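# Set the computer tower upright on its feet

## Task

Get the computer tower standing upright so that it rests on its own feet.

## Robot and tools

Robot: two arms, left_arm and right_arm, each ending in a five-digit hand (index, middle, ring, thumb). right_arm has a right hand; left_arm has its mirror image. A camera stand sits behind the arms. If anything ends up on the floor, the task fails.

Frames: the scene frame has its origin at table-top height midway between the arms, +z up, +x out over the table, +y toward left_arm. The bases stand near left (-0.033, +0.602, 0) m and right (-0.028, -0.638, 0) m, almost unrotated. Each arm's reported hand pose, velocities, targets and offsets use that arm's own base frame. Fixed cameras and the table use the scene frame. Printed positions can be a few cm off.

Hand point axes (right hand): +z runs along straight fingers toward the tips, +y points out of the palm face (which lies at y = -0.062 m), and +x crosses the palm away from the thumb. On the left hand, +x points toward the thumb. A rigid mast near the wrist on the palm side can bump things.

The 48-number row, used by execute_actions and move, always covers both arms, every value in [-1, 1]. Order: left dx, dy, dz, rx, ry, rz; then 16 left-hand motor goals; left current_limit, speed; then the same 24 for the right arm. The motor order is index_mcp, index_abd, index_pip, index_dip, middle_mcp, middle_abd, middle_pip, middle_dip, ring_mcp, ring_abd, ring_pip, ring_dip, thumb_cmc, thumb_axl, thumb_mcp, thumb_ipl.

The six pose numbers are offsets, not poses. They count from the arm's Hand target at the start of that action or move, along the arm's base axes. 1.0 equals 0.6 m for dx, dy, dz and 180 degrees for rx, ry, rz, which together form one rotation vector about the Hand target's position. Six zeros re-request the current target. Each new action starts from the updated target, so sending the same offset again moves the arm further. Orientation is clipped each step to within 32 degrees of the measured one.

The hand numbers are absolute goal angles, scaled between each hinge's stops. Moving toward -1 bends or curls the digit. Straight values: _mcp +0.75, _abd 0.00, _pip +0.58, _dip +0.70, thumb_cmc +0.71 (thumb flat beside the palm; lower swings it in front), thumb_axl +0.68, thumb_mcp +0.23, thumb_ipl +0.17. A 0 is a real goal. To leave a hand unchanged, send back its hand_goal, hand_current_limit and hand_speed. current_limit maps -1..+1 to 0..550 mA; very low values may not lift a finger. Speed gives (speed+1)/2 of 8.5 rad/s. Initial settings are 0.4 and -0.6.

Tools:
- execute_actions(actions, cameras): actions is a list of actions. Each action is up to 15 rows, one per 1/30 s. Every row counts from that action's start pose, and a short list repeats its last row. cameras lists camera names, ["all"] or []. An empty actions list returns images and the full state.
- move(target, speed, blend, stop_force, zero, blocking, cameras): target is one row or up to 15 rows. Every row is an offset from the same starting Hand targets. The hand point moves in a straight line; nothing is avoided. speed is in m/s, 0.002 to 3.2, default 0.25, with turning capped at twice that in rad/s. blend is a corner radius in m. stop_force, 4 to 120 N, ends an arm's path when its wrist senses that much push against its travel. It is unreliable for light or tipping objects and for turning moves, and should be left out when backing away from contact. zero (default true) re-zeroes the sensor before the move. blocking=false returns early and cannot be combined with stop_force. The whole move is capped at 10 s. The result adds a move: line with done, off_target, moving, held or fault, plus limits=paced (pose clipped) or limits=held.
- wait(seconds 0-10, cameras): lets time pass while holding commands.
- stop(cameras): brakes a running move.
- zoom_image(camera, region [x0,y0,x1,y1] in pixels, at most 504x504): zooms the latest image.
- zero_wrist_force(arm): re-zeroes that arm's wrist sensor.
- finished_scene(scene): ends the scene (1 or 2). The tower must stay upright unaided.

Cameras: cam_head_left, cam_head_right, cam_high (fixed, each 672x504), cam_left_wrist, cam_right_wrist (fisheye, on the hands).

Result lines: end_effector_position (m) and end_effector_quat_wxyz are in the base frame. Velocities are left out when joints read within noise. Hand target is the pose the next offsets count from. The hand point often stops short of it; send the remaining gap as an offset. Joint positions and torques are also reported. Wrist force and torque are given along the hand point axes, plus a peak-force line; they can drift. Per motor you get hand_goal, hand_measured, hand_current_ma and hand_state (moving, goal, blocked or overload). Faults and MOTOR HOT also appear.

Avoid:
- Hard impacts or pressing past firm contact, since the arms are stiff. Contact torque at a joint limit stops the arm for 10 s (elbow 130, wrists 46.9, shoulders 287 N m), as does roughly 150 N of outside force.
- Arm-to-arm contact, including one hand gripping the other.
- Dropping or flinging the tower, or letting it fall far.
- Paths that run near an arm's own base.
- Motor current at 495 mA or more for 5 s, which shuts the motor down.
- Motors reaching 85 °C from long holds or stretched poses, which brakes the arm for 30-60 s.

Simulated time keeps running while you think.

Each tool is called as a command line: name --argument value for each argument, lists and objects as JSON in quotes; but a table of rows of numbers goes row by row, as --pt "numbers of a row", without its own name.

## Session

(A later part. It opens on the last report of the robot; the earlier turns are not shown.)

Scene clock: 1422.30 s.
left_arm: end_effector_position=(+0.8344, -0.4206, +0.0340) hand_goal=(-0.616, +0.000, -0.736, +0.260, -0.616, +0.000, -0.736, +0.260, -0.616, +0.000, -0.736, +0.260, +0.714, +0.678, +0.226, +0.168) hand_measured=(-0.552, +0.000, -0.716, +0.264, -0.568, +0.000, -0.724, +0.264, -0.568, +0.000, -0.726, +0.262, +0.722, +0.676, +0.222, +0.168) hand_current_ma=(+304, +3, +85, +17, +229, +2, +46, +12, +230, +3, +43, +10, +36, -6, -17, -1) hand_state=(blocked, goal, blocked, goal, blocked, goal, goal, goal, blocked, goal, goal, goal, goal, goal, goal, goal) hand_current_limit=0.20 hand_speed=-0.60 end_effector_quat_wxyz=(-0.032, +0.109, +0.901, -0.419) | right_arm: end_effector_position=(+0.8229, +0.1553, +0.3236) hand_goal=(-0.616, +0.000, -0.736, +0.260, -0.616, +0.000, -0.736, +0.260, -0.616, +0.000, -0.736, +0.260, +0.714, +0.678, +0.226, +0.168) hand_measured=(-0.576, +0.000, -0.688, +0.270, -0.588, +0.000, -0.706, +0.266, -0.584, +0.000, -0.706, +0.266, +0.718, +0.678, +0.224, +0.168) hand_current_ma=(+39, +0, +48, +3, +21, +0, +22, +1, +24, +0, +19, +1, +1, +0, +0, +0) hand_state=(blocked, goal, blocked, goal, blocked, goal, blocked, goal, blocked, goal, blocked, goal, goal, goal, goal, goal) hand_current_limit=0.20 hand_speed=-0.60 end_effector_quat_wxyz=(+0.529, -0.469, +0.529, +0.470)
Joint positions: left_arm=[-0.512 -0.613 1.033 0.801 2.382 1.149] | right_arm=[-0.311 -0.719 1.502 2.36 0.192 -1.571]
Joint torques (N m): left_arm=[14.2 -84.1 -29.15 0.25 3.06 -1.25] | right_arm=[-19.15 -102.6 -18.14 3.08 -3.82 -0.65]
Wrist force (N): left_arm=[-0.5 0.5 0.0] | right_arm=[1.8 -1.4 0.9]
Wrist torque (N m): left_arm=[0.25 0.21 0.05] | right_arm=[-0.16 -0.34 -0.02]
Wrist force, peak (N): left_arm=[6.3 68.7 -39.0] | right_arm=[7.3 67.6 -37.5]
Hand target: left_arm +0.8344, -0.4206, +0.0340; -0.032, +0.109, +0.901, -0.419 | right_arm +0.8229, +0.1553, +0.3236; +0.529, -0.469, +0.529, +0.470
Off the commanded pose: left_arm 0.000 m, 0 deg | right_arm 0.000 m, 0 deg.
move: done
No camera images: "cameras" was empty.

move --pt "0 0 0 0 0 0 -0.616 0 -0.737 0.26 -0.616 0 -0.737 0.26 -0.616 0 -0.737 0.26 0.714 0.678 0.226 0.168 0.2 -0.6 0 0 0.05 -0.037 0.5007 -0.0955 1 0 1 1 1 0 1 1 1 0 1 1 0.714 0.678 0.226 0.168 0.4 -0.5" --pt "0 0 0 0 0 0 -0.616 0 -0.737 0.26 -0.616 0 -0.737 0.26 -0.616 0 -0.737 0.26 0.714 0.678 0.226 0.168 0.2 -0.6 0.086 0.1827 -0.089 -0.037 0.5007 -0.0955 1 0 1 1 1 0 1 1 1 0 1 1 0.714 0.678 0.226 0.168 0.4 -0.5" --speed 0.15 --cameras '["all"]'

zoom_image --camera "cam_high" --region '[230, 100, 400, 260]'

zoom_image --camera "cam_head_left" --region '[350, 80, 500, 240]'

Scene clock: 1447.87 s.
left_arm: end_effector_position=(+0.8344, -0.4206, +0.0340) hand_goal=(-0.616, +0.000, -0.736, +0.260, -0.616, +0.000, -0.736, +0.260, -0.616, +0.000, -0.736, +0.260, +0.714, +0.678, +0.226, +0.168) hand_measured=(-0.552, +0.000, -0.716, +0.264, -0.568, +0.000, -0.724, +0.264, -0.568, +0.000, -0.726, +0.262, +0.722, +0.676, +0.222, +0.168) hand_current_ma=(+304, +3, +85, +17, +229, +2, +46, +12, +230, +3, +43, +10, +36, -6, -17, -1) hand_state=(blocked, goal, blocked, goal, blocked, goal, goal, goal, blocked, goal, goal, goal, goal, goal, goal, goal) hand_current_limit=0.20 hand_speed=-0.60 end_effector_quat_wxyz=(-0.032, +0.109, +0.901, -0.419) | right_arm: end_effector_position=(+0.8745, +0.2649, +0.2702) hand_goal=(+1.000, +0.000, +1.000, +1.000, +1.000, +0.000, +1.000, +1.000, +1.000, +0.000, +1.000, +1.000, +0.714, +0.678, +0.226, +0.168) hand_measured=(+1.000, -0.002, +0.998, +0.998, +1.000, -0.002, +0.998, +0.998, +1.000, -0.002, +0.998, +0.998, +0.720, +0.678, +0.224, +0.168) hand_current_ma=(+0, +0, +0, +0, +0, +0, +0, +0, +0, +0, +0, +0, +1, +0, +0, +0) hand_state=(goal, goal, goal, goal, goal, goal, goal, goal, goal, goal, goal, goal, goal, goal, goal, goal) hand_current_limit=0.40 hand_speed=-0.50 end_effector_quat_wxyz=(+0.033, +0.049, +0.828, +0.558)
Joint positions: left_arm=[-0.512 -0.613 1.033 0.801 2.382 1.149] | right_arm=[-0.203 -0.734 1.354 1.157 0.392 1.348]
Joint torques (N m): left_arm=[11.65 -85.23 -28.43 0.51 1.38 -1.2] | right_arm=[19.04 -78.14 -41.28 1.12 -5.71 2.66]
Wrist force (N): left_arm=[-0.4 0.3 0.1] | right_arm=[0.2 -1.9 -0.5]
Wrist torque (N m): left_arm=[0.21 0.19 0.06] | right_arm=[-0.17 0.02 -0.18]
Wrist force, peak (N): left_arm=[-1.4 0.6 0.1] | right_arm=[1.5 -2.4 0.1]
Hand target: left_arm +0.8344, -0.4206, +0.0340; -0.032, +0.109, +0.901, -0.419 | right_arm +0.8745, +0.2649, +0.2702; +0.033, +0.049, +0.828, +0.558
Off the commanded pose: left_arm 0.000 m, 0 deg | right_arm 0.000 m, 0 deg.
move: done
camera_calibration:
cam_left_wrist: T_world_to_cam=[[0.689943, -0.529863, 0.493177, -0.854662], [-0.40283, 0.285014, 0.869767, 0.384545], [-0.60142, -0.798756, -0.0168015, 0.28839], [0, 0, 0, 1]] pos_world=[0.918018, -0.332102, 0.0918798]
cam_right_wrist: T_world_to_cam=[[0.83685, 0.121845, 0.5337, -0.870141], [0.304945, -0.913406, -0.269625, 0.00278008], [0.454632, 0.388385, -0.80154, -0.159351], [0, 0, 0, 1]] pos_world=[0.799776, 0.170451, 0.337418]

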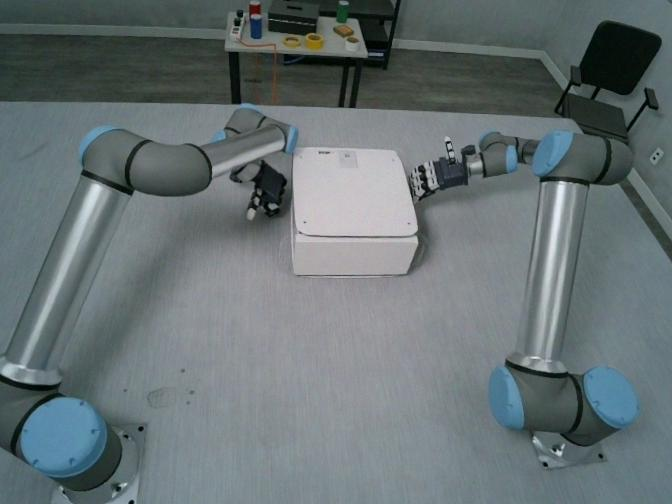

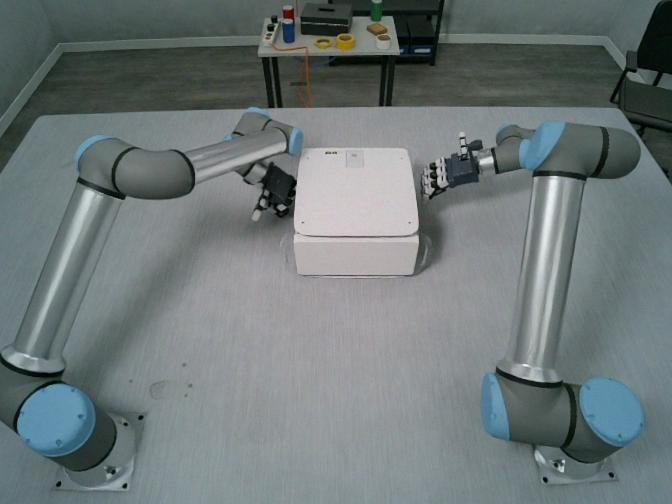

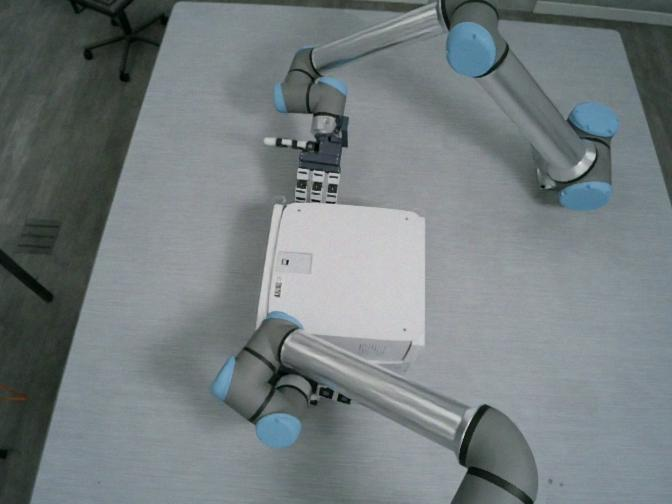

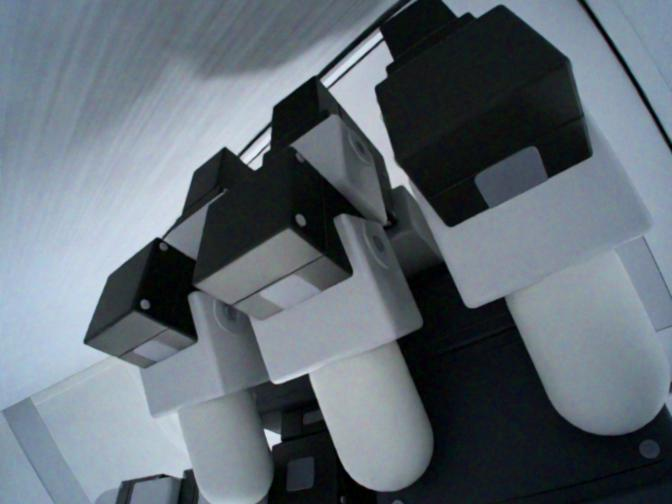

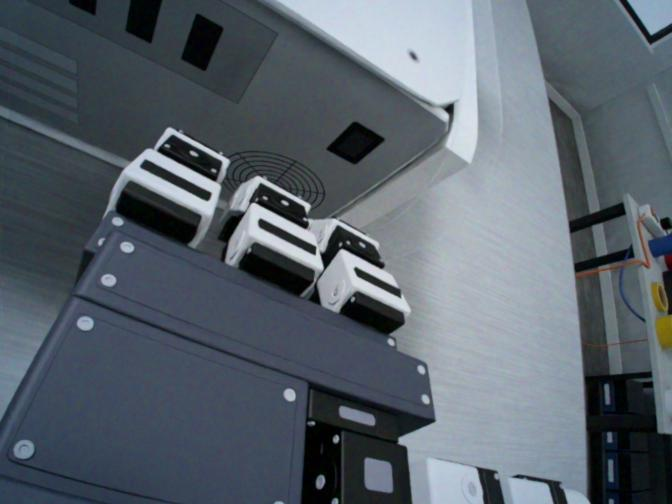

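Scaled by 2.965.

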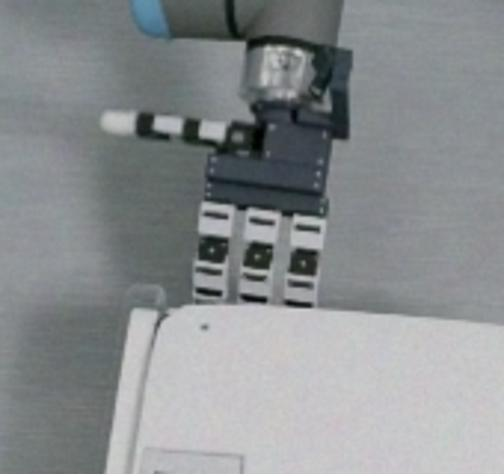

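Scaled by 3.150.

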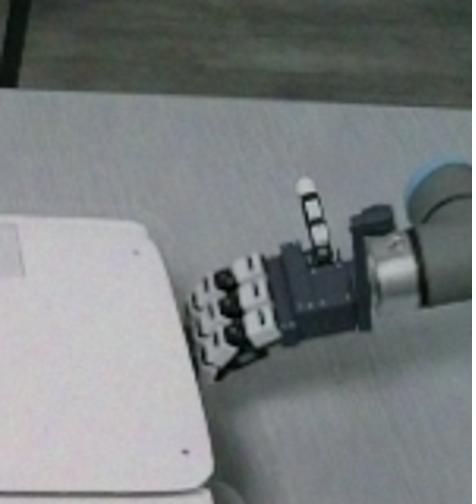

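zoom_image --camera "cam_right_wrist" --region '[320, 60, 520, 260]'

zoom_image --camera "cam_right_wrist" --region '[100, 100, 340, 240]'

Scaled by 2.520 from the camera's 672x504 image, which has a finer 960x720 frame.

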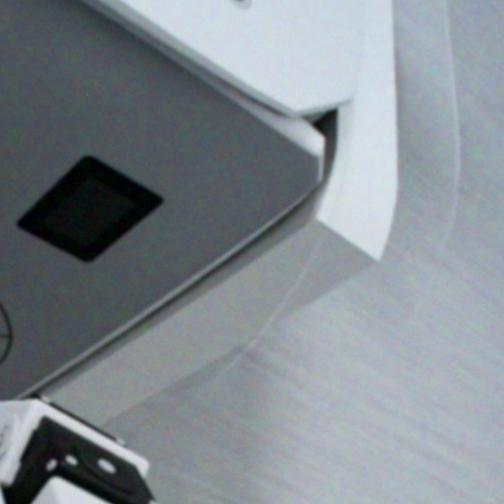

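Scaled by 2.100 from the camera's 672x504 image, which has a finer 960x720 frame.

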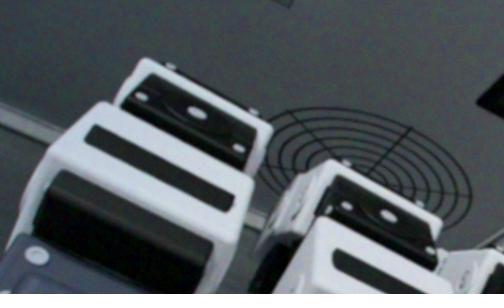

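move --target '[-0.0067,-0.0833,0,0,0,0,-0.616,0,-0.737,0.26,-0.616,0,-0.737,0.26,-0.616,0,-0.737,0.26,0.714,0.678,0.226,0.168,0.2,-0.6, 0.0118,0.0993,0,0,0,0,1,0,1,1,1,0,1,1,1,0,1,1,0.714,0.678,0.226,0.168,0.4,-0.5]' --speed 0.012 --stop_force 10 --cameras '["cam_right_wrist","cam_high"]'

zoom_image --camera "cam_high" --region '[230, 100, 400, 260]'

Scene clock: 1467.23 s.
left_arm: end_effector_position=(+0.8330, -0.4385, +0.0340) hand_goal=(-0.616, +0.000, -0.736, +0.260, -0.616, +0.000, -0.736, +0.260, -0.616, +0.000, -0.736, +0.260, +0.714, +0.678, +0.226, +0.168) hand_measured=(-0.552, +0.000, -0.716, +0.264, -0.568, +0.000, -0.724, +0.264, -0.568, +0.000, -0.726, +0.262, +0.722, +0.676, +0.222, +0.168) hand_current_ma=(+304, +3, +85, +17, +229, +2, +46, +12, +230, +3, +43, +10, +36, -6, -17, -1) hand_state=(blocked, goal, blocked, goal, blocked, goal, goal, goal, blocked, goal, goal, goal, goal, goal, goal, goal) hand_current_limit=0.20 hand_speed=-0.60 end_effector_quat_wxyz=(-0.032, +0.109, +0.901, -0.419) | right_arm: end_effector_position=(+0.8799, +0.3097, +0.2703) hand_goal=(+1.000, +0.000, +1.000, +1.000, +1.000, +0.000, +1.000, +1.000, +1.000, +0.000, +1.000, +1.000, +0.714, +0.678, +0.226, +0.168) hand_measured=(+1.000, -0.002, +0.998, +0.998, +1.000, -0.002, +0.998, +0.998, +1.002, -0.006, +1.000, +0.998, +0.720, +0.678, +0.224, +0.168) hand_current_ma=(+0, +0, +0, +0, +0, +0, +0, +0, +0, -1, +0, +0, +1, +0, +0, +0) hand_state=(goal, goal, goal, goal, goal, goal, goal, goal, goal, goal, goal, goal, goal, goal, goal, goal) hand_current_limit=0.40 hand_speed=-0.50 end_effector_quat_wxyz=(+0.033, +0.049, +0.828, +0.558)
Joint positions: left_arm=[-0.53 -0.608 1.019 0.792 2.376 1.125] | right_arm=[-0.147 -0.737 1.325 1.053 0.385 1.494]
Joint torques (N m): left_arm=[-0.33 -117.1 -37.73 6.04 3.12 1.98] | right_arm=[-11.13 -77.32 -18.75 6.35 -3.07 -1.42]
Wrist force (N): left_arm=[-1.4 6.4 -7.3] | right_arm=[-0.9 -3.0 -10.1]
Wrist torque (N m): left_arm=[0.98 -0.32 -0.46] | right_arm=[1.17 0.63 -0.24]
Wrist force, peak (N): left_arm=[-2.9 7.7 -14.0] | right_arm=[-1.3 -2.3 -17.9]
Hand target: left_arm +0.8330, -0.4385, +0.0340; -0.032, +0.109, +0.901, -0.419 (not the last commanded pose) | right_arm +0.8799, +0.3097, +0.2702; +0.033, +0.049, +0.828, +0.558 (not the last commanded pose)
Off the commanded pose: left_arm 0.032 m, 0 deg | right_arm 0.015 m, 0 deg.
move: contact (left_arm, right_arm)
camera_calibration:
cam_right_wrist: T_world_to_cam=[[0.83685, 0.121845, 0.5337, -0.880089], [0.304945, -0.913406, -0.269625, 0.0421114], [0.454632, 0.388385, -0.80154, -0.17908], [0, 0, 0, 1]] pos_world=[0.805076, 0.215251, 0.337518]
Images, in order (width x height): cam_high 672x504, cam_right_wrist 672x504.

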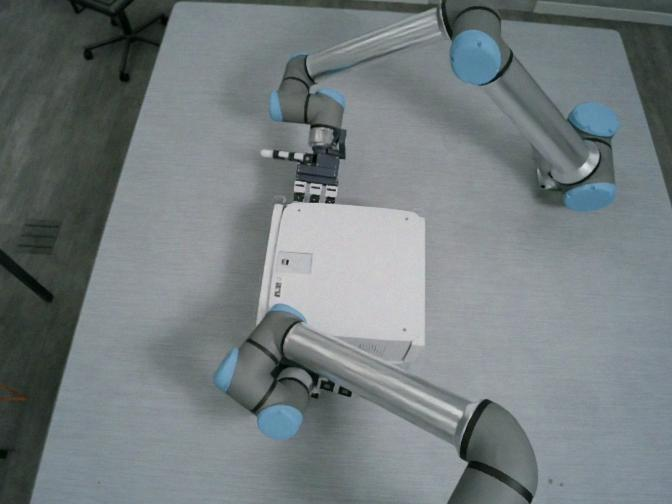

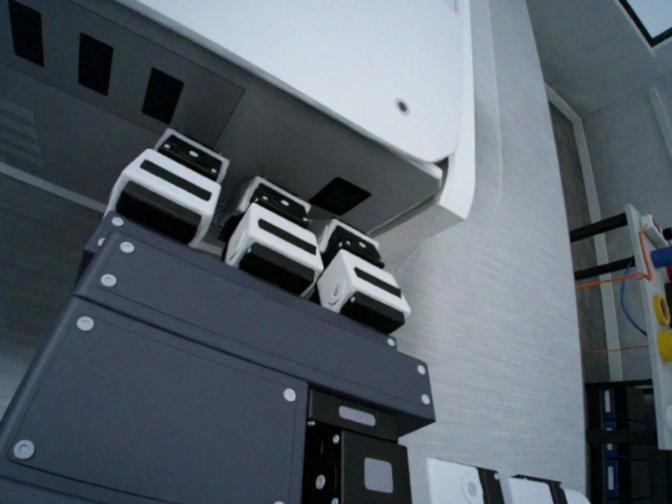

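Scaled by 2.965.

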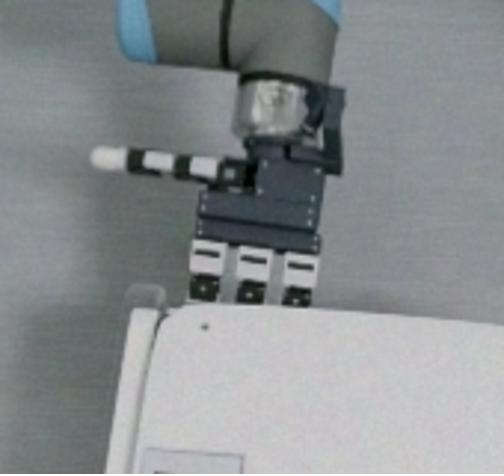

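move --target '[-0.0027,-0.0333,0,0,0,0,-0.616,0,-0.737,0.26,-0.616,0,-0.737,0.26,-0.616,0,-0.737,0.26,0.714,0.678,0.226,0.168,0.2,-0.6, -0.002,-0.0166,0,0,0,0.0139,1,0,1,1,1,0,1,1,1,0,1,1,0.714,0.678,0.226,0.168,0.4,-0.5]' --speed 0.01 --stop_force 5 --cameras '[]'

move --target '[-0.0027,-0.0333,0,0,0,0,-0.616,0,-0.737,0.26,-0.616,0,-0.737,0.26,-0.616,0,-0.737,0.26,0.714,0.678,0.226,0.168,0.2,-0.6, 0.006,0.05,0,0,0,0,1,0,1,1,1,0,1,1,1,0,1,1,0.714,0.678,0.226,0.168,0.4,-0.5]' --speed 0.006 --stop_force 45 --cameras '["cam_right_wrist"]'

Scene clock: 1486.33 s.
left_arm: end_effector_position=(+0.8330, -0.4389, +0.0341) hand_goal=(-0.616, +0.000, -0.736, +0.260, -0.616, +0.000, -0.736, +0.260, -0.616, +0.000, -0.736, +0.260, +0.714, +0.678, +0.226, +0.168) hand_measured=(-0.552, +0.000, -0.716, +0.264, -0.568, +0.000, -0.724, +0.264, -0.568, +0.000, -0.726, +0.262, +0.722, +0.676, +0.222, +0.168) hand_current_ma=(+304, +3, +85, +17, +229, +2, +46, +12, +230, +3, +43, +10, +36, -6, -17, -1) hand_state=(blocked, goal, blocked, goal, blocked, goal, goal, goal, blocked, goal, goal, goal, goal, goal, goal, goal) hand_current_limit=0.20 hand_speed=-0.60 end_effector_quat_wxyz=(-0.032, +0.109, +0.901, -0.419) | right_arm: end_effector_position=(+0.8797, +0.3093, +0.2701) hand_goal=(+1.000, +0.000, +1.000, +1.000, +1.000, +0.000, +1.000, +1.000, +1.000, +0.000, +1.000, +1.000, +0.714, +0.678, +0.226, +0.168) hand_measured=(+1.000, -0.002, +0.998, +0.998, +1.000, -0.002, +0.998, +0.998, +1.000, -0.004, +1.000, +0.998, +0.720, +0.678, +0.224, +0.168) hand_current_ma=(+0, +0, +0, +0, +0, +0, +0, +0, +0, +0, +0, +0, +1, +0, +0, +0) hand_state=(goal, goal, goal, goal, goal, goal, goal, goal, goal, goal, goal, goal, goal, goal, goal, goal) hand_current_limit=0.40 hand_speed=-0.50 end_effector_quat_wxyz=(+0.033, +0.048, +0.828, +0.558)
Joint positions: left_arm=[-0.53 -0.608 1.019 0.792 2.375 1.124] | right_arm=[-0.147 -0.735 1.324 1.059 0.385 1.487]
Joint torques (N m): left_arm=[3.34 -110.4 -29.94 4.63 5.4 2.41] | right_arm=[17.37 -104.92 -19.62 1.4 -4.46 2.77]
Wrist force (N): left_arm=[-3.5 7.2 -9.5] | right_arm=[0.5 -3.0 -2.3]
Wrist torque (N m): left_arm=[1.11 -0.46 -0.77] | right_arm=[0.21 0.13 -0.25]
Wrist force, peak (N): left_arm=[-4.7 13.3 -12.8] | right_arm=[-0.8 -3.4 -10.4]
Hand target: left_arm +0.8330, -0.4389, +0.0341; -0.032, +0.109, +0.901, -0.419 (not the last commanded pose) | right_arm +0.8797, +0.3093, +0.2701; +0.033, +0.048, +0.828, +0.558 (not the last commanded pose)
Off the commanded pose: left_arm 0.020 m, 0 deg | right_arm 0.010 m, 2 deg.
move: contact (left_arm, right_arm)
No camera images: "cameras" was empty.

Scene clock: 1488.20 s.
left_arm: end_effector_position=(+0.8329, -0.4407, +0.0341) hand_goal=(-0.616, +0.000, -0.736, +0.260, -0.616, +0.000, -0.736, +0.260, -0.616, +0.000, -0.736, +0.260, +0.714, +0.678, +0.226, +0.168) hand_measured=(-0.552, +0.000, -0.716, +0.264, -0.568, +0.000, -0.724, +0.264, -0.568, +0.000, -0.726, +0.262, +0.722, +0.676, +0.222, +0.168) hand_current_ma=(+304, +3, +85, +17, +229, +2, +46, +12, +230, +3, +43, +10, +36, -6, -17, -1) hand_state=(blocked, goal, blocked, goal, blocked, goal, goal, goal, blocked, goal, goal, goal, goal, goal, goal, goal) hand_current_limit=0.20 hand_speed=-0.60 end_effector_quat_wxyz=(-0.032, +0.109, +0.901, -0.419) | right_arm: end_effector_position=(+0.8800, +0.3114, +0.2702) hand_goal=(+1.000, +0.000, +1.000, +1.000, +1.000, +0.000, +1.000, +1.000, +1.000, +0.000, +1.000, +1.000, +0.714, +0.678, +0.226, +0.168) hand_measured=(+1.000, -0.002, +0.998, +0.998, +1.000, -0.002, +0.998, +0.998, +1.004, -0.020, +1.002, +0.998, +0.720, +0.678, +0.224, +0.168) hand_current_ma=(+0, +0, +0, +0, +0, +0, +0, +0, +1, -7, +0, +0, +1, +0, +0, +0) hand_state=(goal, goal, goal, goal, goal, goal, goal, goal, goal, goal, goal, goal, goal, goal, goal, goal) hand_current_limit=0.40 hand_speed=-0.50 end_effector_quat_wxyz=(+0.033, +0.048, +0.828, +0.558)
Joint positions: left_arm=[-0.532 -0.607 1.017 0.791 2.375 1.121] | right_arm=[-0.145 -0.735 1.322 1.054 0.385 1.494]
Joint torques (N m): left_arm=[-39.04 -116.23 -28.64 4.15 13.58 3.98] | right_arm=[22.55 -75.95 -11.45 4.63 -7.1 -0.79]
Wrist force (N): left_arm=[-15.6 34.6 -47.2] | right_arm=[-4.7 -7.1 -54.9]
Wrist torque (N m): left_arm=[5.20 -3.23 -4.11] | right_arm=[6.85 3.73 -1.12]
Wrist force, peak (N): left_arm=[-16.1 37.6 -49.6] | right_arm=[-4.7 -7.6 -59.0]
Hand target: left_arm +0.8329, -0.4406, +0.0342; -0.032, +0.109, +0.901, -0.419 (not the last commanded pose) | right_arm +0.8800, +0.3114, +0.2701; +0.033, +0.048, +0.828, +0.558 (not the last commanded pose)
Off the commanded pose: left_arm 0.018 m, 0 deg | right_arm 0.028 m, 0 deg.
move: contact (left_arm, right_arm)
camera_calibration:
cam_right_wrist: T_world_to_cam=[[0.836762, 0.123543, 0.533448, -0.880777], [0.306652, -0.91284, -0.269605, 0.0419192], [0.453645, 0.389178, -0.801715, -0.179281], [0, 0, 0, 1]] pos_world=[0.805476, 0.216852, 0.337418]
Images, in order (width x height): cam_right_wrist 672x504.

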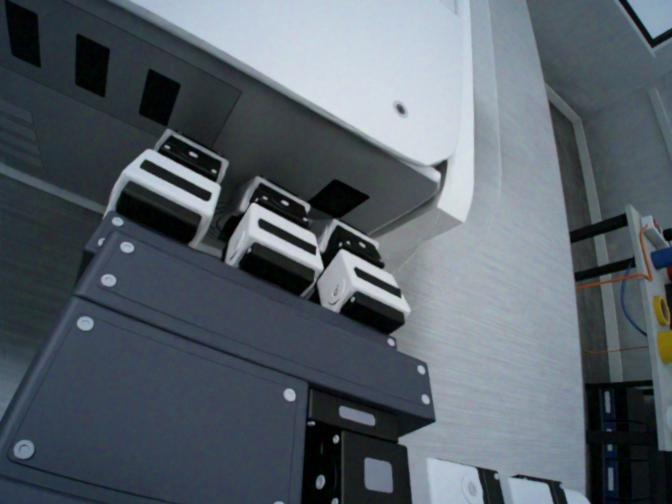

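move --target '[-0.0014,0,0.0125,0,0,0,-0.616,0,-0.737,0.26,-0.616,0,-0.737,0.26,-0.616,0,-0.737,0.26,0.714,0.678,0.226,0.168,0.2,-0.6, -0.0014,0,0.0125,0,0,0,1,0,1,1,1,0,1,1,1,0,1,1,0.714,0.678,0.226,0.168,0.4,-0.5]' --speed 0.01 --cameras '[]'

move --target '[-0.0014,0,0.0125,0,0,0,-0.616,0,-0.737,0.26,-0.616,0,-0.737,0.26,-0.616,0,-0.737,0.26,0.714,0.678,0.226,0.168,0.2,-0.6, -0.0014,0,0.0125,0,0,0,1,0,1,1,1,0,1,1,1,0,1,1,0.714,0.678,0.226,0.168,0.4,-0.5]' --speed 0.01 --cameras '["cam_right_wrist"]'

Scene clock: 1498.57 s.
left_arm: end_effector_position=(+0.8321, -0.4407, +0.0414) hand_goal=(-0.616, +0.000, -0.736, +0.260, -0.616, +0.000, -0.736, +0.260, -0.616, +0.000, -0.736, +0.260, +0.714, +0.678, +0.226, +0.168) hand_measured=(-0.552, +0.000, -0.716, +0.264, -0.568, +0.000, -0.724, +0.264, -0.568, +0.000, -0.726, +0.262, +0.722, +0.676, +0.222, +0.168) hand_current_ma=(+304, +3, +85, +17, +229, +2, +46, +12, +230, +3, +43, +10, +36, -6, -17, -1) hand_state=(blocked, goal, blocked, goal, blocked, goal, goal, goal, blocked, goal, goal, goal, goal, goal, goal, goal) hand_current_limit=0.20 hand_speed=-0.60 end_effector_quat_wxyz=(-0.032, +0.109, +0.901, -0.419) | right_arm: end_effector_position=(+0.8792, +0.3114, +0.2774) hand_goal=(+1.000, +0.000, +1.000, +1.000, +1.000, +0.000, +1.000, +1.000, +1.000, +0.000, +1.000, +1.000, +0.714, +0.678, +0.226, +0.168) hand_measured=(+1.000, -0.002, +0.998, +0.998, +1.000, -0.002, +0.998, +0.998, +1.006, -0.032, +1.002, +0.998, +0.720, +0.678, +0.224, +0.168) hand_current_ma=(+0, +0, +0, +0, +0, +0, +0, +0, +1, -18, +0, +0, +1, +0, +0, +0) hand_state=(goal, goal, goal, goal, goal, goal, goal, goal, goal, blocked, goal, goal, goal, goal, goal, goal) hand_current_limit=0.40 hand_speed=-0.50 end_effector_quat_wxyz=(+0.033, +0.048, +0.828, +0.558)
Joint positions: left_arm=[-0.533 -0.614 1.017 0.798 2.374 1.121] | right_arm=[-0.145 -0.743 1.323 1.062 0.385 1.494]
Joint torques (N m): left_arm=[-42.41 -134.75 -61.36 4.3 6.02 -0.65] | right_arm=[7.83 -109.53 -28.47 9.4 -14.49 -0.21]
Wrist force (N): left_arm=[3.9 29.9 -16.7] | right_arm=[-1.3 -26.1 -28.5]
Wrist torque (N m): left_arm=[2.10 -1.07 -1.73] | right_arm=[5.08 2.00 -2.06]
Wrist force, peak (N): left_arm=[-15.3 35.0 -47.8] | right_arm=[-5.0 -7.3 -55.3]
Hand target: left_arm +0.8321, -0.4406, +0.0417; -0.032, +0.109, +0.901, -0.419 | right_arm +0.8792, +0.3114, +0.2776; +0.033, +0.048, +0.828, +0.558
Off the commanded pose: left_arm 0.000 m, 0 deg | right_arm 0.000 m, 0 deg.
move: done
No camera images: "cameras" was empty.

Scene clock: 1499.53 s.
left_arm: end_effector_position=(+0.8313, -0.4407, +0.0489) hand_goal=(-0.616, +0.000, -0.736, +0.260, -0.616, +0.000, -0.736, +0.260, -0.616, +0.000, -0.736, +0.260, +0.714, +0.678, +0.226, +0.168) hand_measured=(-0.552, +0.000, -0.716, +0.264, -0.568, +0.000, -0.724, +0.264, -0.568, +0.000, -0.726, +0.262, +0.722, +0.676, +0.222, +0.168) hand_current_ma=(+304, +3, +85, +17, +229, +2, +46, +12, +230, +3, +43, +10, +36, -6, -17, -1) hand_state=(blocked, goal, blocked, goal, blocked, goal, goal, goal, blocked, goal, goal, goal, goal, goal, goal, goal) hand_current_limit=0.20 hand_speed=-0.60 end_effector_quat_wxyz=(-0.032, +0.109, +0.901, -0.419) | right_arm: end_effector_position=(+0.8784, +0.3114, +0.2849) hand_goal=(+1.000, +0.000, +1.000, +1.000, +1.000, +0.000, +1.000, +1.000, +1.000, +0.000, +1.000, +1.000, +0.714, +0.678, +0.226, +0.168) hand_measured=(+1.000, -0.002, +0.998, +0.998, +1.000, -0.002, +0.998, +0.998, +1.006, -0.020, +1.002, +0.998, +0.720, +0.678, +0.224, +0.168) hand_current_ma=(+0, +0, +0, +0, +0, +0, +0, +0, +1, -8, +0, +0, +1, +0, +0, +0) hand_state=(goal, goal, goal, goal, goal, goal, goal, goal, goal, blocked, goal, goal, goal, goal, goal, goal) hand_current_limit=0.40 hand_speed=-0.50 end_effector_quat_wxyz=(+0.033, +0.048, +0.828, +0.558)
Joint positions: left_arm=[-0.533 -0.621 1.016 0.805 2.374 1.12] | right_arm=[-0.145 -0.751 1.323 1.07 0.385 1.494]
Joint torques (N m): left_arm=[-41.84 -129.38 -60.62 4.86 5.76 -0.46] | right_arm=[5.55 -115.09 -23.14 8.94 -13.42 -0.11]
Wrist force (N): left_arm=[3.6 28.0 -16.1] | right_arm=[-1.5 -24.7 -27.0]
Wrist torque (N m): left_arm=[1.95 -1.12 -1.65] | right_arm=[4.71 1.84 -1.95]
Wrist force, peak (N): left_arm=[3.9 30.7 -17.2] | right_arm=[-1.5 -26.4 -28.8]
Hand target: left_arm +0.8313, -0.4406, +0.0492; -0.032, +0.109, +0.901, -0.419 | right_arm +0.8784, +0.3114, +0.2851; +0.033, +0.048, +0.828, +0.558
Off the commanded pose: left_arm 0.000 m, 0 deg | right_arm 0.000 m, 0 deg.
move: done
camera_calibration:
cam_right_wrist: T_world_to_cam=[[0.836762, 0.123543, 0.533448, -0.887196], [0.306652, -0.91284, -0.269605, 0.0464037], [0.453645, 0.389178, -0.801715, -0.166725], [0, 0, 0, 1]] pos_world=[0.803776, 0.216852, 0.352118]
Images, in order (width x height): cam_right_wrist 672x504.

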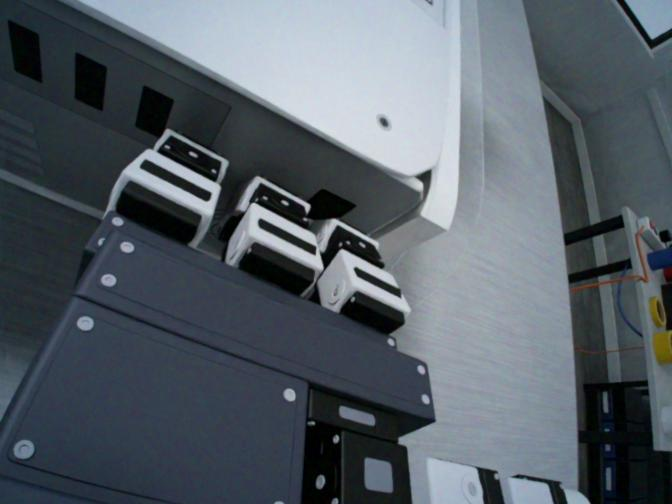

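wait --seconds 0.1 --cameras '["all"]'

zoom_image --camera "cam_head_right" --region '[390, 220, 440, 290]'

zoom_image --camera "cam_head_left" --region '[390, 220, 440, 290]'

zoom_image --camera "cam_right_wrist" --region '[380, 0, 540, 260]'

zoom_image --camera "cam_high" --region '[380, 320, 440, 390]'

Scene clock: 1591.47 s.
left_arm: end_effector_position=(+0.8313, -0.4406, +0.0492) hand_goal=(-0.616, +0.000, -0.736, +0.260, -0.616, +0.000, -0.736, +0.260, -0.616, +0.000, -0.736, +0.260, +0.714, +0.678, +0.226, +0.168) hand_measured=(-0.552, +0.000, -0.716, +0.264, -0.568, +0.000, -0.724, +0.264, -0.568, +0.000, -0.726, +0.262, +0.722, +0.676, +0.222, +0.168) hand_current_ma=(+304, +3, +85, +17, +229, +2, +46, +12, +230, +3, +43, +10, +36, -6, -17, -1) hand_state=(blocked, goal, blocked, goal, blocked, goal, goal, goal, blocked, goal, goal, goal, goal, goal, goal, goal) hand_current_limit=0.20 hand_speed=-0.60 end_effector_quat_wxyz=(-0.032, +0.109, +0.901, -0.419) | right_arm: end_effector_position=(+0.8784, +0.3114, +0.2851) hand_goal=(+1.000, +0.000, +1.000, +1.000, +1.000, +0.000, +1.000, +1.000, +1.000, +0.000, +1.000, +1.000, +0.714, +0.678, +0.226, +0.168) hand_measured=(+1.000, -0.002, +0.998, +0.998, +1.000, -0.002, +0.998, +0.998, +1.006, -0.020, +1.002, +0.998, +0.720, +0.678, +0.224, +0.168) hand_current_ma=(+0, +0, +0, +0, +0, +0, +0, +0, +1, -8, +0, +0, +1, +0, +0, +0) hand_state=(goal, goal, goal, goal, goal, goal, goal, goal, goal, goal, goal, goal, goal, goal, goal, goal) hand_current_limit=0.40 hand_speed=-0.50 end_effector_quat_wxyz=(+0.033, +0.048, +0.828, +0.558)
Joint positions: left_arm=[-0.533 -0.621 1.016 0.805 2.374 1.12] | right_arm=[-0.145 -0.752 1.323 1.071 0.385 1.494]
Joint torques (N m): left_arm=[-38.26 -129.85 -60.49 4.75 6.44 -0.62] | right_arm=[4.62 -110.14 -23.49 9.38 -8.21 -0.33]
Wrist force (N): left_arm=[2.7 28.6 -15.3] | right_arm=[-1.9 -24.7 -26.6]
Wrist torque (N m): left_arm=[1.87 -0.95 -1.78] | right_arm=[4.66 1.86 -1.99]
Wrist force, peak (N): left_arm=[2.9 29.4 -15.6] | right_arm=[-1.7 -25.0 -26.7]
Hand target: left_arm +0.8313, -0.4406, +0.0492; -0.032, +0.109, +0.901, -0.419 | right_arm +0.8784, +0.3114, +0.2851; +0.033, +0.048, +0.828, +0.558
Off the commanded pose: left_arm 0.000 m, 0 deg | right_arm 0.000 m, 0 deg.
wait: 0.10 s; at rest from the start
camera_calibration:
cam_left_wrist: T_world_to_cam=[[0.69006, -0.529684, 0.493205, -0.870648], [-0.403061, 0.284748, 0.869747, 0.375885], [-0.601131, -0.79897, -0.0170017, 0.270347], [0, 0, 0, 1]] pos_world=[0.914819, -0.352202, 0.107079]
cam_right_wrist: T_world_to_cam=[[0.836788, 0.123467, 0.533425, -0.887353], [0.306583, -0.912851, -0.26965, 0.0465584], [0.453644, 0.389178, -0.801715, -0.166483], [0, 0, 0, 1]] pos_world=[0.803776, 0.216851, 0.352418]

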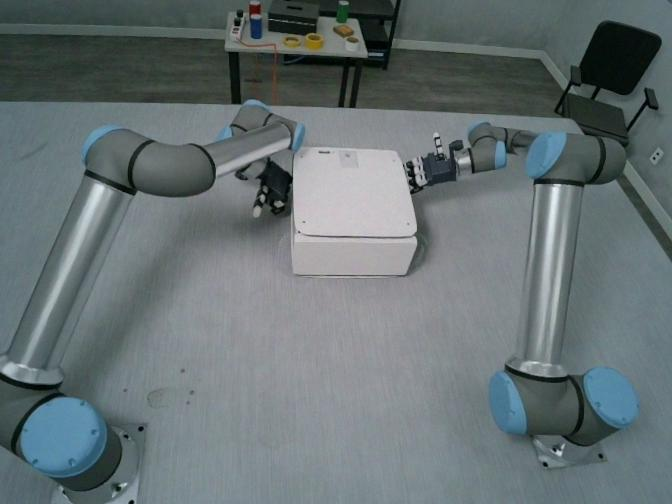

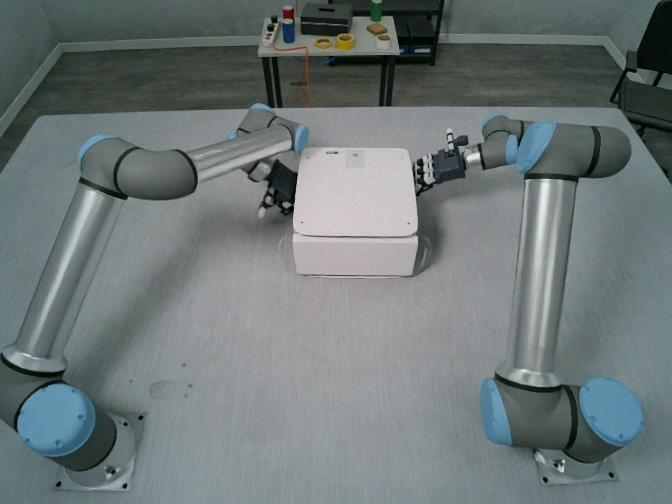

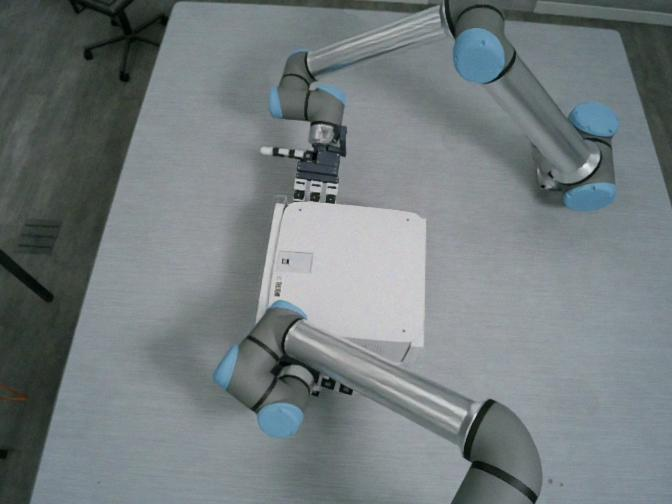

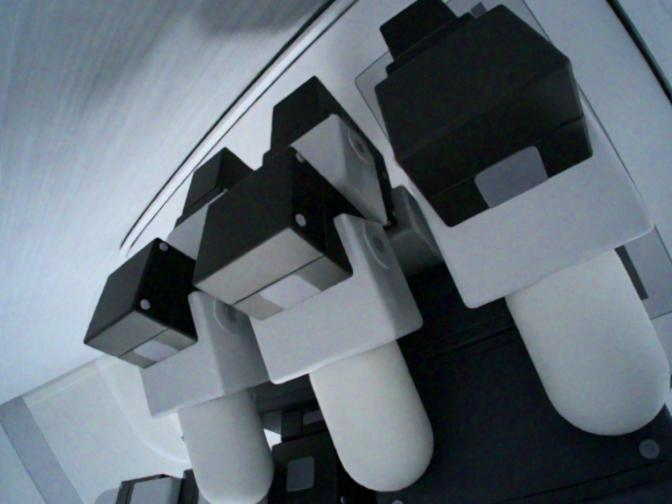

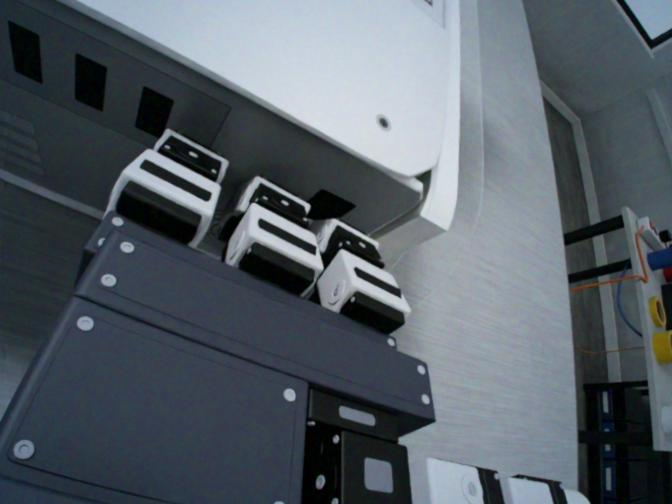

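Scaled by 7.200.

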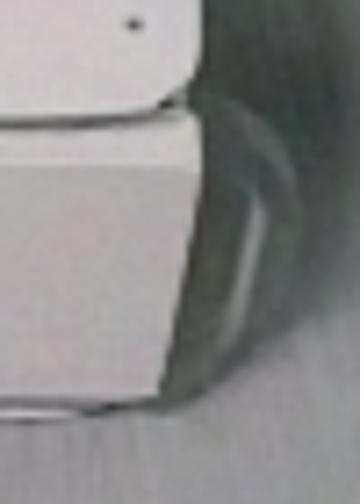

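Scaled by 7.200.

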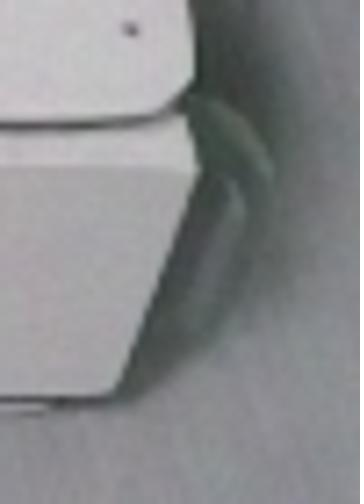

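Scaled by 1.938 from the camera's 672x504 image, which has a finer 960x720 frame.

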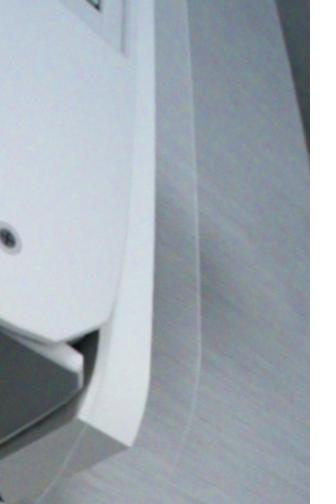

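Scaled by 7.200.

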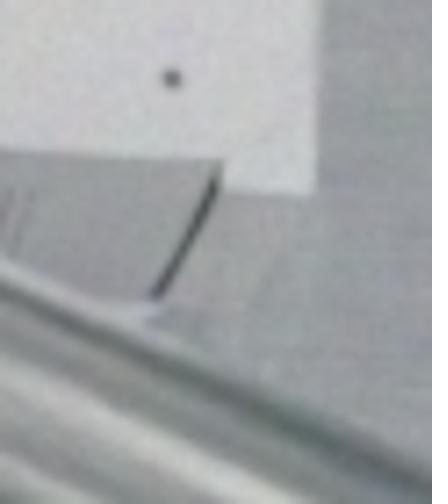

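move --pt "0.004 0.05 0 0 0 0 -0.616 0 -0.737 0.26 -0.616 0 -0.737 0.26 -0.616 0 -0.737 0.26 0.714 0.678 0.226 0.168 0.2 -0.6 -0.0197 -0.1655 0.083 0 0 0 1 0 1 1 1 0 1 1 1 0 1 1 0.714 0.678 0.226 0.168 0.4 -0.5" --pt "0.0885 0.1608 0.0847 0.1371 -0.0118 0.0411 -0.616 0 -0.737 0.26 -0.616 0 -0.737 0.26 -0.616 0 -0.737 0.26 0.714 0.678 0.226 0.168 0.2 -0.6 -0.0197 -0.1655 0.083 0.037 -0.5007 0.0955 1 0 1 1 1 0 1 1 1 0 1 1 0.714 0.678 0.226 0.168 0.4 -0.5" --speed 0.25 --cameras '[]'

Scene clock: 1710.87 s.
left_arm: end_effector_position=(+0.8844, -0.3442, +0.1000) hand_goal=(-0.616, +0.000, -0.736, +0.260, -0.616, +0.000, -0.736, +0.260, -0.616, +0.000, -0.736, +0.260, +0.714, +0.678, +0.226, +0.168) hand_measured=(-0.552, +0.000, -0.716, +0.264, -0.568, +0.000, -0.724, +0.264, -0.568, +0.000, -0.726, +0.262, +0.722, +0.676, +0.222, +0.168) hand_current_ma=(+304, +3, +85, +17, +229, +2, +46, +12, +230, +3, +43, +10, +36, -6, -17, -1) hand_state=(blocked, goal, blocked, goal, blocked, goal, goal, goal, blocked, goal, goal, goal, goal, goal, goal, goal) hand_current_limit=0.20 hand_speed=-0.60 end_effector_quat_wxyz=(-0.011, +0.050, +0.975, -0.216) | right_arm: end_effector_position=(+0.8666, +0.2121, +0.3348) hand_goal=(+1.000, +0.000, +1.000, +1.000, +1.000, +0.000, +1.000, +1.000, +1.000, +0.000, +1.000, +1.000, +0.714, +0.678, +0.226, +0.168) hand_measured=(+1.000, -0.002, +0.998, +0.998, +1.000, -0.002, +0.998, +0.998, +1.000, -0.002, +1.000, +0.998, +0.718, +0.678, +0.224, +0.168) hand_current_ma=(+0, +0, +0, +0, +0, +0, +0, +0, +0, +0, +0, +0, +0, +0, +0, +0) hand_state=(goal, goal, goal, goal, goal, goal, goal, goal, goal, goal, goal, goal, goal, goal, goal, goal) hand_current_limit=0.40 hand_speed=-0.50 end_effector_quat_wxyz=(+0.527, -0.470, +0.530, +0.468)
Joint positions: left_arm=[-0.519 -0.584 0.825 1.143 1.967 1.116] | right_arm=[-0.236 -0.678 1.386 2.388 0.117 -1.525]
Joint torques (N m): left_arm=[-15.69 -86.39 -49.76 7.81 -1.51 -2.04] | right_arm=[18 -107.83 -20.38 2.62 3.83 -1.8]
Wrist force (N): left_arm=[-0.7 -0.2 -0.2] | right_arm=[2.6 -5.3 1.0]
Wrist torque (N m): left_arm=[0.15 0.22 0.12] | right_arm=[-0.68 -0.25 0.19]
Wrist force, peak (N): left_arm=[2.8 29.9 -14.9] | right_arm=[-1.7 -24.7 -27.0]
Hand target: left_arm +0.8844, -0.3442, +0.1000; -0.011, +0.050, +0.975, -0.216 | right_arm +0.8665, +0.2121, +0.3349; +0.528, -0.470, +0.529, +0.469
Off the commanded pose: left_arm 0.000 m, 0 deg | right_arm 0.000 m, 0 deg.
move: done
No camera images: "cameras" was empty.

move --pt "0 0 0 0 0 0 -0.616 0 -0.737 0.26 -0.616 0 -0.737 0.26 -0.616 0 -0.737 0.26 0.714 0.678 0.226 0.168 0.2 -0.6 -0.008 -0.115 -0.1 -0.3304 -0.4041 0.281 1 0 1 1 1 0 1 1 1 0 1 1 0.714 0.678 0.226 0.168 0.4 -0.5" --pt "0 0 0 0 0 0 -1 0 -0.226 0.55 -1 0 -0.226 0.55 -1 0 -0.226 0.55 0.714 0.678 0.226 0.168 0.3 -0.5 -0.008 -0.115 -0.358 -0.3304 -0.4041 0.281 -1 0 -0.226 0.55 -1 0 -0.226 0.55 -1 0 -0.226 0.55 0.714 0.678 0.226 0.168 0.3 -0.5" --speed 0.25 --cameras '["cam_high","cam_head_left","cam_right_wrist","cam_left_wrist"]'

zoom_image --camera "cam_high" --region '[200, 120, 440, 420]'

Scene clock: 1726.73 s.
left_arm: end_effector_position=(+0.8844, -0.3442, +0.1000) hand_goal=(-0.616, +0.000, -0.736, +0.260, -0.616, +0.000, -0.736, +0.260, -0.616, +0.000, -0.736, +0.260, +0.714, +0.678, +0.226, +0.168) hand_measured=(-0.552, +0.000, -0.716, +0.264, -0.568, +0.000, -0.724, +0.264, -0.568, +0.000, -0.726, +0.262, +0.722, +0.676, +0.222, +0.168) hand_current_ma=(+304, +3, +85, +17, +229, +2, +46, +12, +230, +3, +43, +10, +36, -6, -17, -1) hand_state=(blocked, goal, blocked, goal, blocked, goal, goal, goal, blocked, goal, goal, goal, goal, goal, goal, goal) hand_current_limit=0.20 hand_speed=-0.60 end_effector_quat_wxyz=(-0.011, +0.050, +0.975, -0.216) | right_arm: end_effector_position=(+0.8611, +0.1433, +0.2157) hand_goal=(+1.000, +0.000, +1.000, +1.000, +1.000, +0.000, +1.000, +1.000, +1.000, +0.000, +1.000, +1.000, +0.714, +0.678, +0.226, +0.168) hand_measured=(+0.990, -0.002, +0.998, +0.998, +0.990, -0.002, +0.998, +0.998, +1.004, -0.026, +1.004, +1.002, +0.710, +0.678, +0.222, +0.168) hand_current_ma=(-3, +0, +0, +0, -3, +0, +0, +0, +1, -13, +0, +0, +0, +0, -1, +0) hand_state=(goal, goal, goal, goal, goal, goal, goal, goal, goal, blocked, goal, goal, goal, goal, goal, goal) hand_current_limit=0.40 hand_speed=-0.50 end_effector_quat_wxyz=(-0.217, +0.974, -0.058, +0.012)
Joint positions: left_arm=[-0.519 -0.584 0.825 1.143 1.967 1.116] | right_arm=[-0.07 -0.781 1.018 1.312 1.132 -1.517]
Joint torques (N m): left_arm=[-14.53 -88.46 -49.46 8.06 -1.35 -2.16] | right_arm=[0.27 -87.9 -36.75 4.32 -0.52 0.38]
Wrist force (N): left_arm=[-0.2 0.0 0.2] | right_arm=[3.5 -13.9 -20.4]
Wrist torque (N m): left_arm=[0.14 0.17 0.17] | right_arm=[3.41 1.37 -0.24]
Wrist force, peak (N): left_arm=[-1.1 0.0 0.9] | right_arm=[2.4 -9.7 -154.8]
Hand target: left_arm +0.8844, -0.3442, +0.1000; -0.011, +0.050, +0.975, -0.216 | right_arm +0.8611, +0.1433, +0.2157; -0.217, +0.974, -0.058, +0.012 (not the last commanded pose)
Off the commanded pose: left_arm 0.000 m, 0 deg | right_arm 0.096 m, 0 deg.
FORCE FAULT: contact force on the right arm reached its limit, and that arm stopped. The contact can be on any part of that arm, not only on its tool. That arm's remaining commands of this call were not run. That arm is still stopped at the end of this call. That arm stays stopped for about 10 more seconds. Until then a move that you send moves the other arm only, and its call returns only when the move has ended. Once the stop has ended, the next robot result says so. If the stop ends while you think or write, that arm runs what you send next, counted from a new Hand target: where the arm stands when the stop ends. While its stop runs, that arm, its gripper or tool too, takes no new command. Until it ends, the stop uses up actions while you think or wait. An arm that is not stopped still takes commands.
move: fault (right_arm); path passed 1 of 2 targets; target 2's new numbers were not sent
camera_calibration:
cam_left_wrist: T_world_to_cam=[[0.749979, -0.602823, 0.272278, -0.93728], [-0.444682, -0.154762, 0.882217, 0.209885], [-0.489682, -0.782721, -0.384133, 0.323941], [0, 0, 0, 1]] pos_world=[0.954901, -0.278976, 0.194473]
cam_right_wrist: T_world_to_cam=[[-0.873667, -0.419305, -0.246755, 0.903802], [-0.37889, 0.268224, 0.885719, 0.0514312], [-0.305201, 0.867317, -0.39321, 0.34793], [0, 0, 0, 1]] pos_world=[0.915298, 0.0634082, 0.314274]
Images, in order (width x height): cam_head_left 672x504, cam_high 672x504, cam_left_wrist 672x504, cam_right_wrist 672x504.

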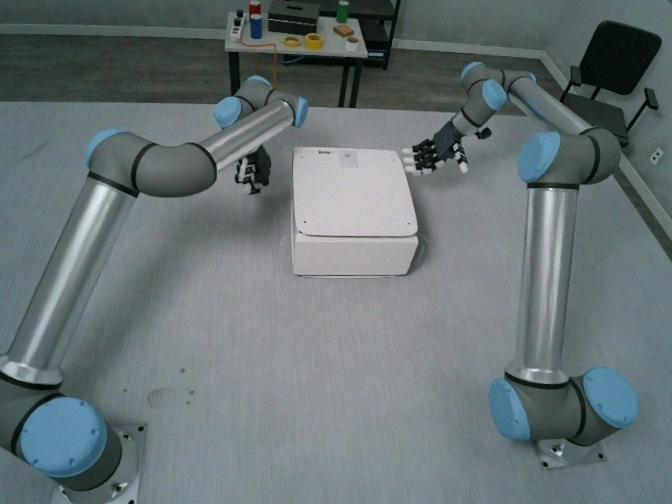

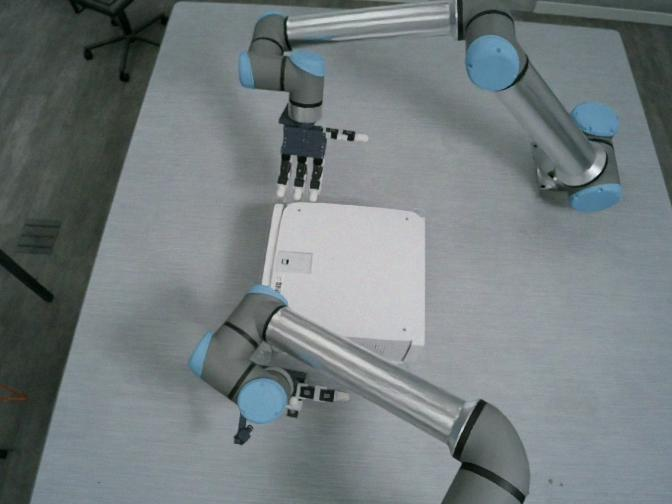

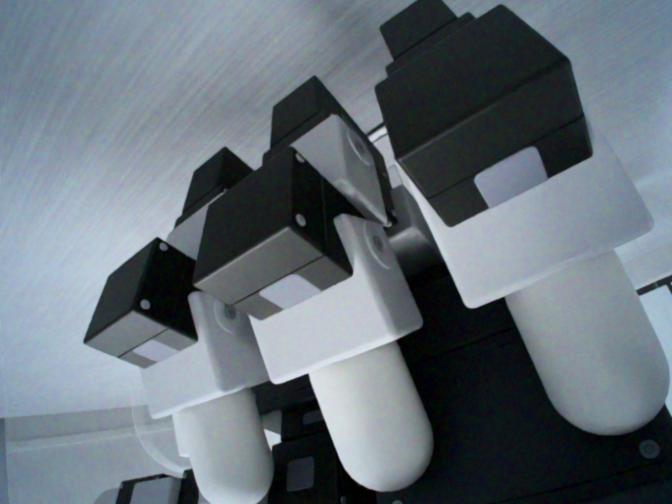

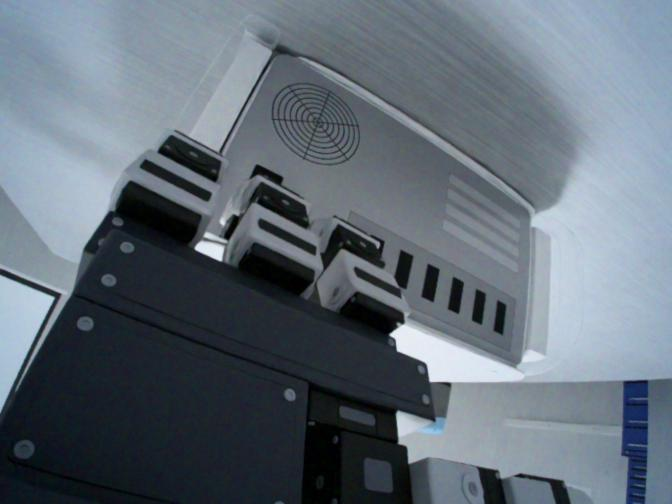

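Scaled by 1.680.

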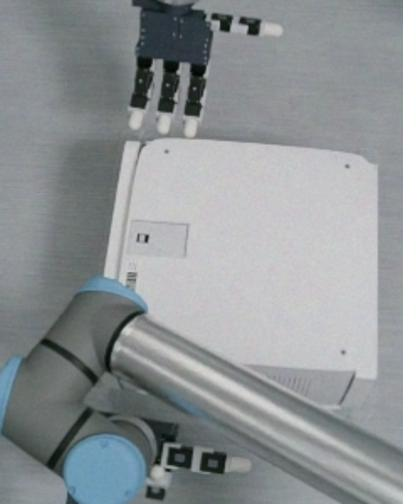

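zoom_image --camera "cam_right_wrist" --region '[160, 0, 320, 160]'

zoom_image --camera "cam_right_wrist" --region '[480, 190, 600, 400]'

Scaled by 3.150 from the camera's 672x504 image, which has a finer 960x720 frame.

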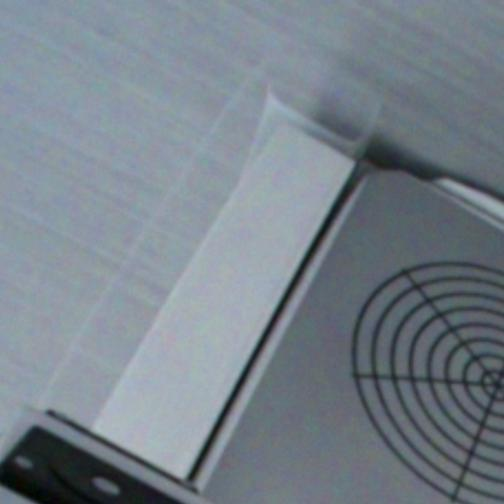

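Scaled by 2.400 from the camera's 672x504 image, which has a finer 960x720 frame.

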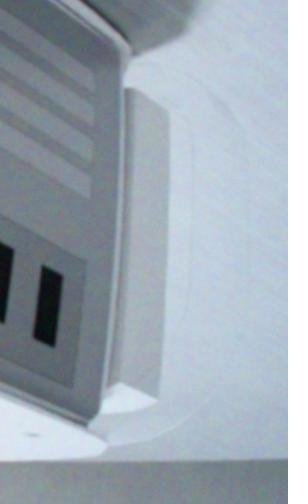

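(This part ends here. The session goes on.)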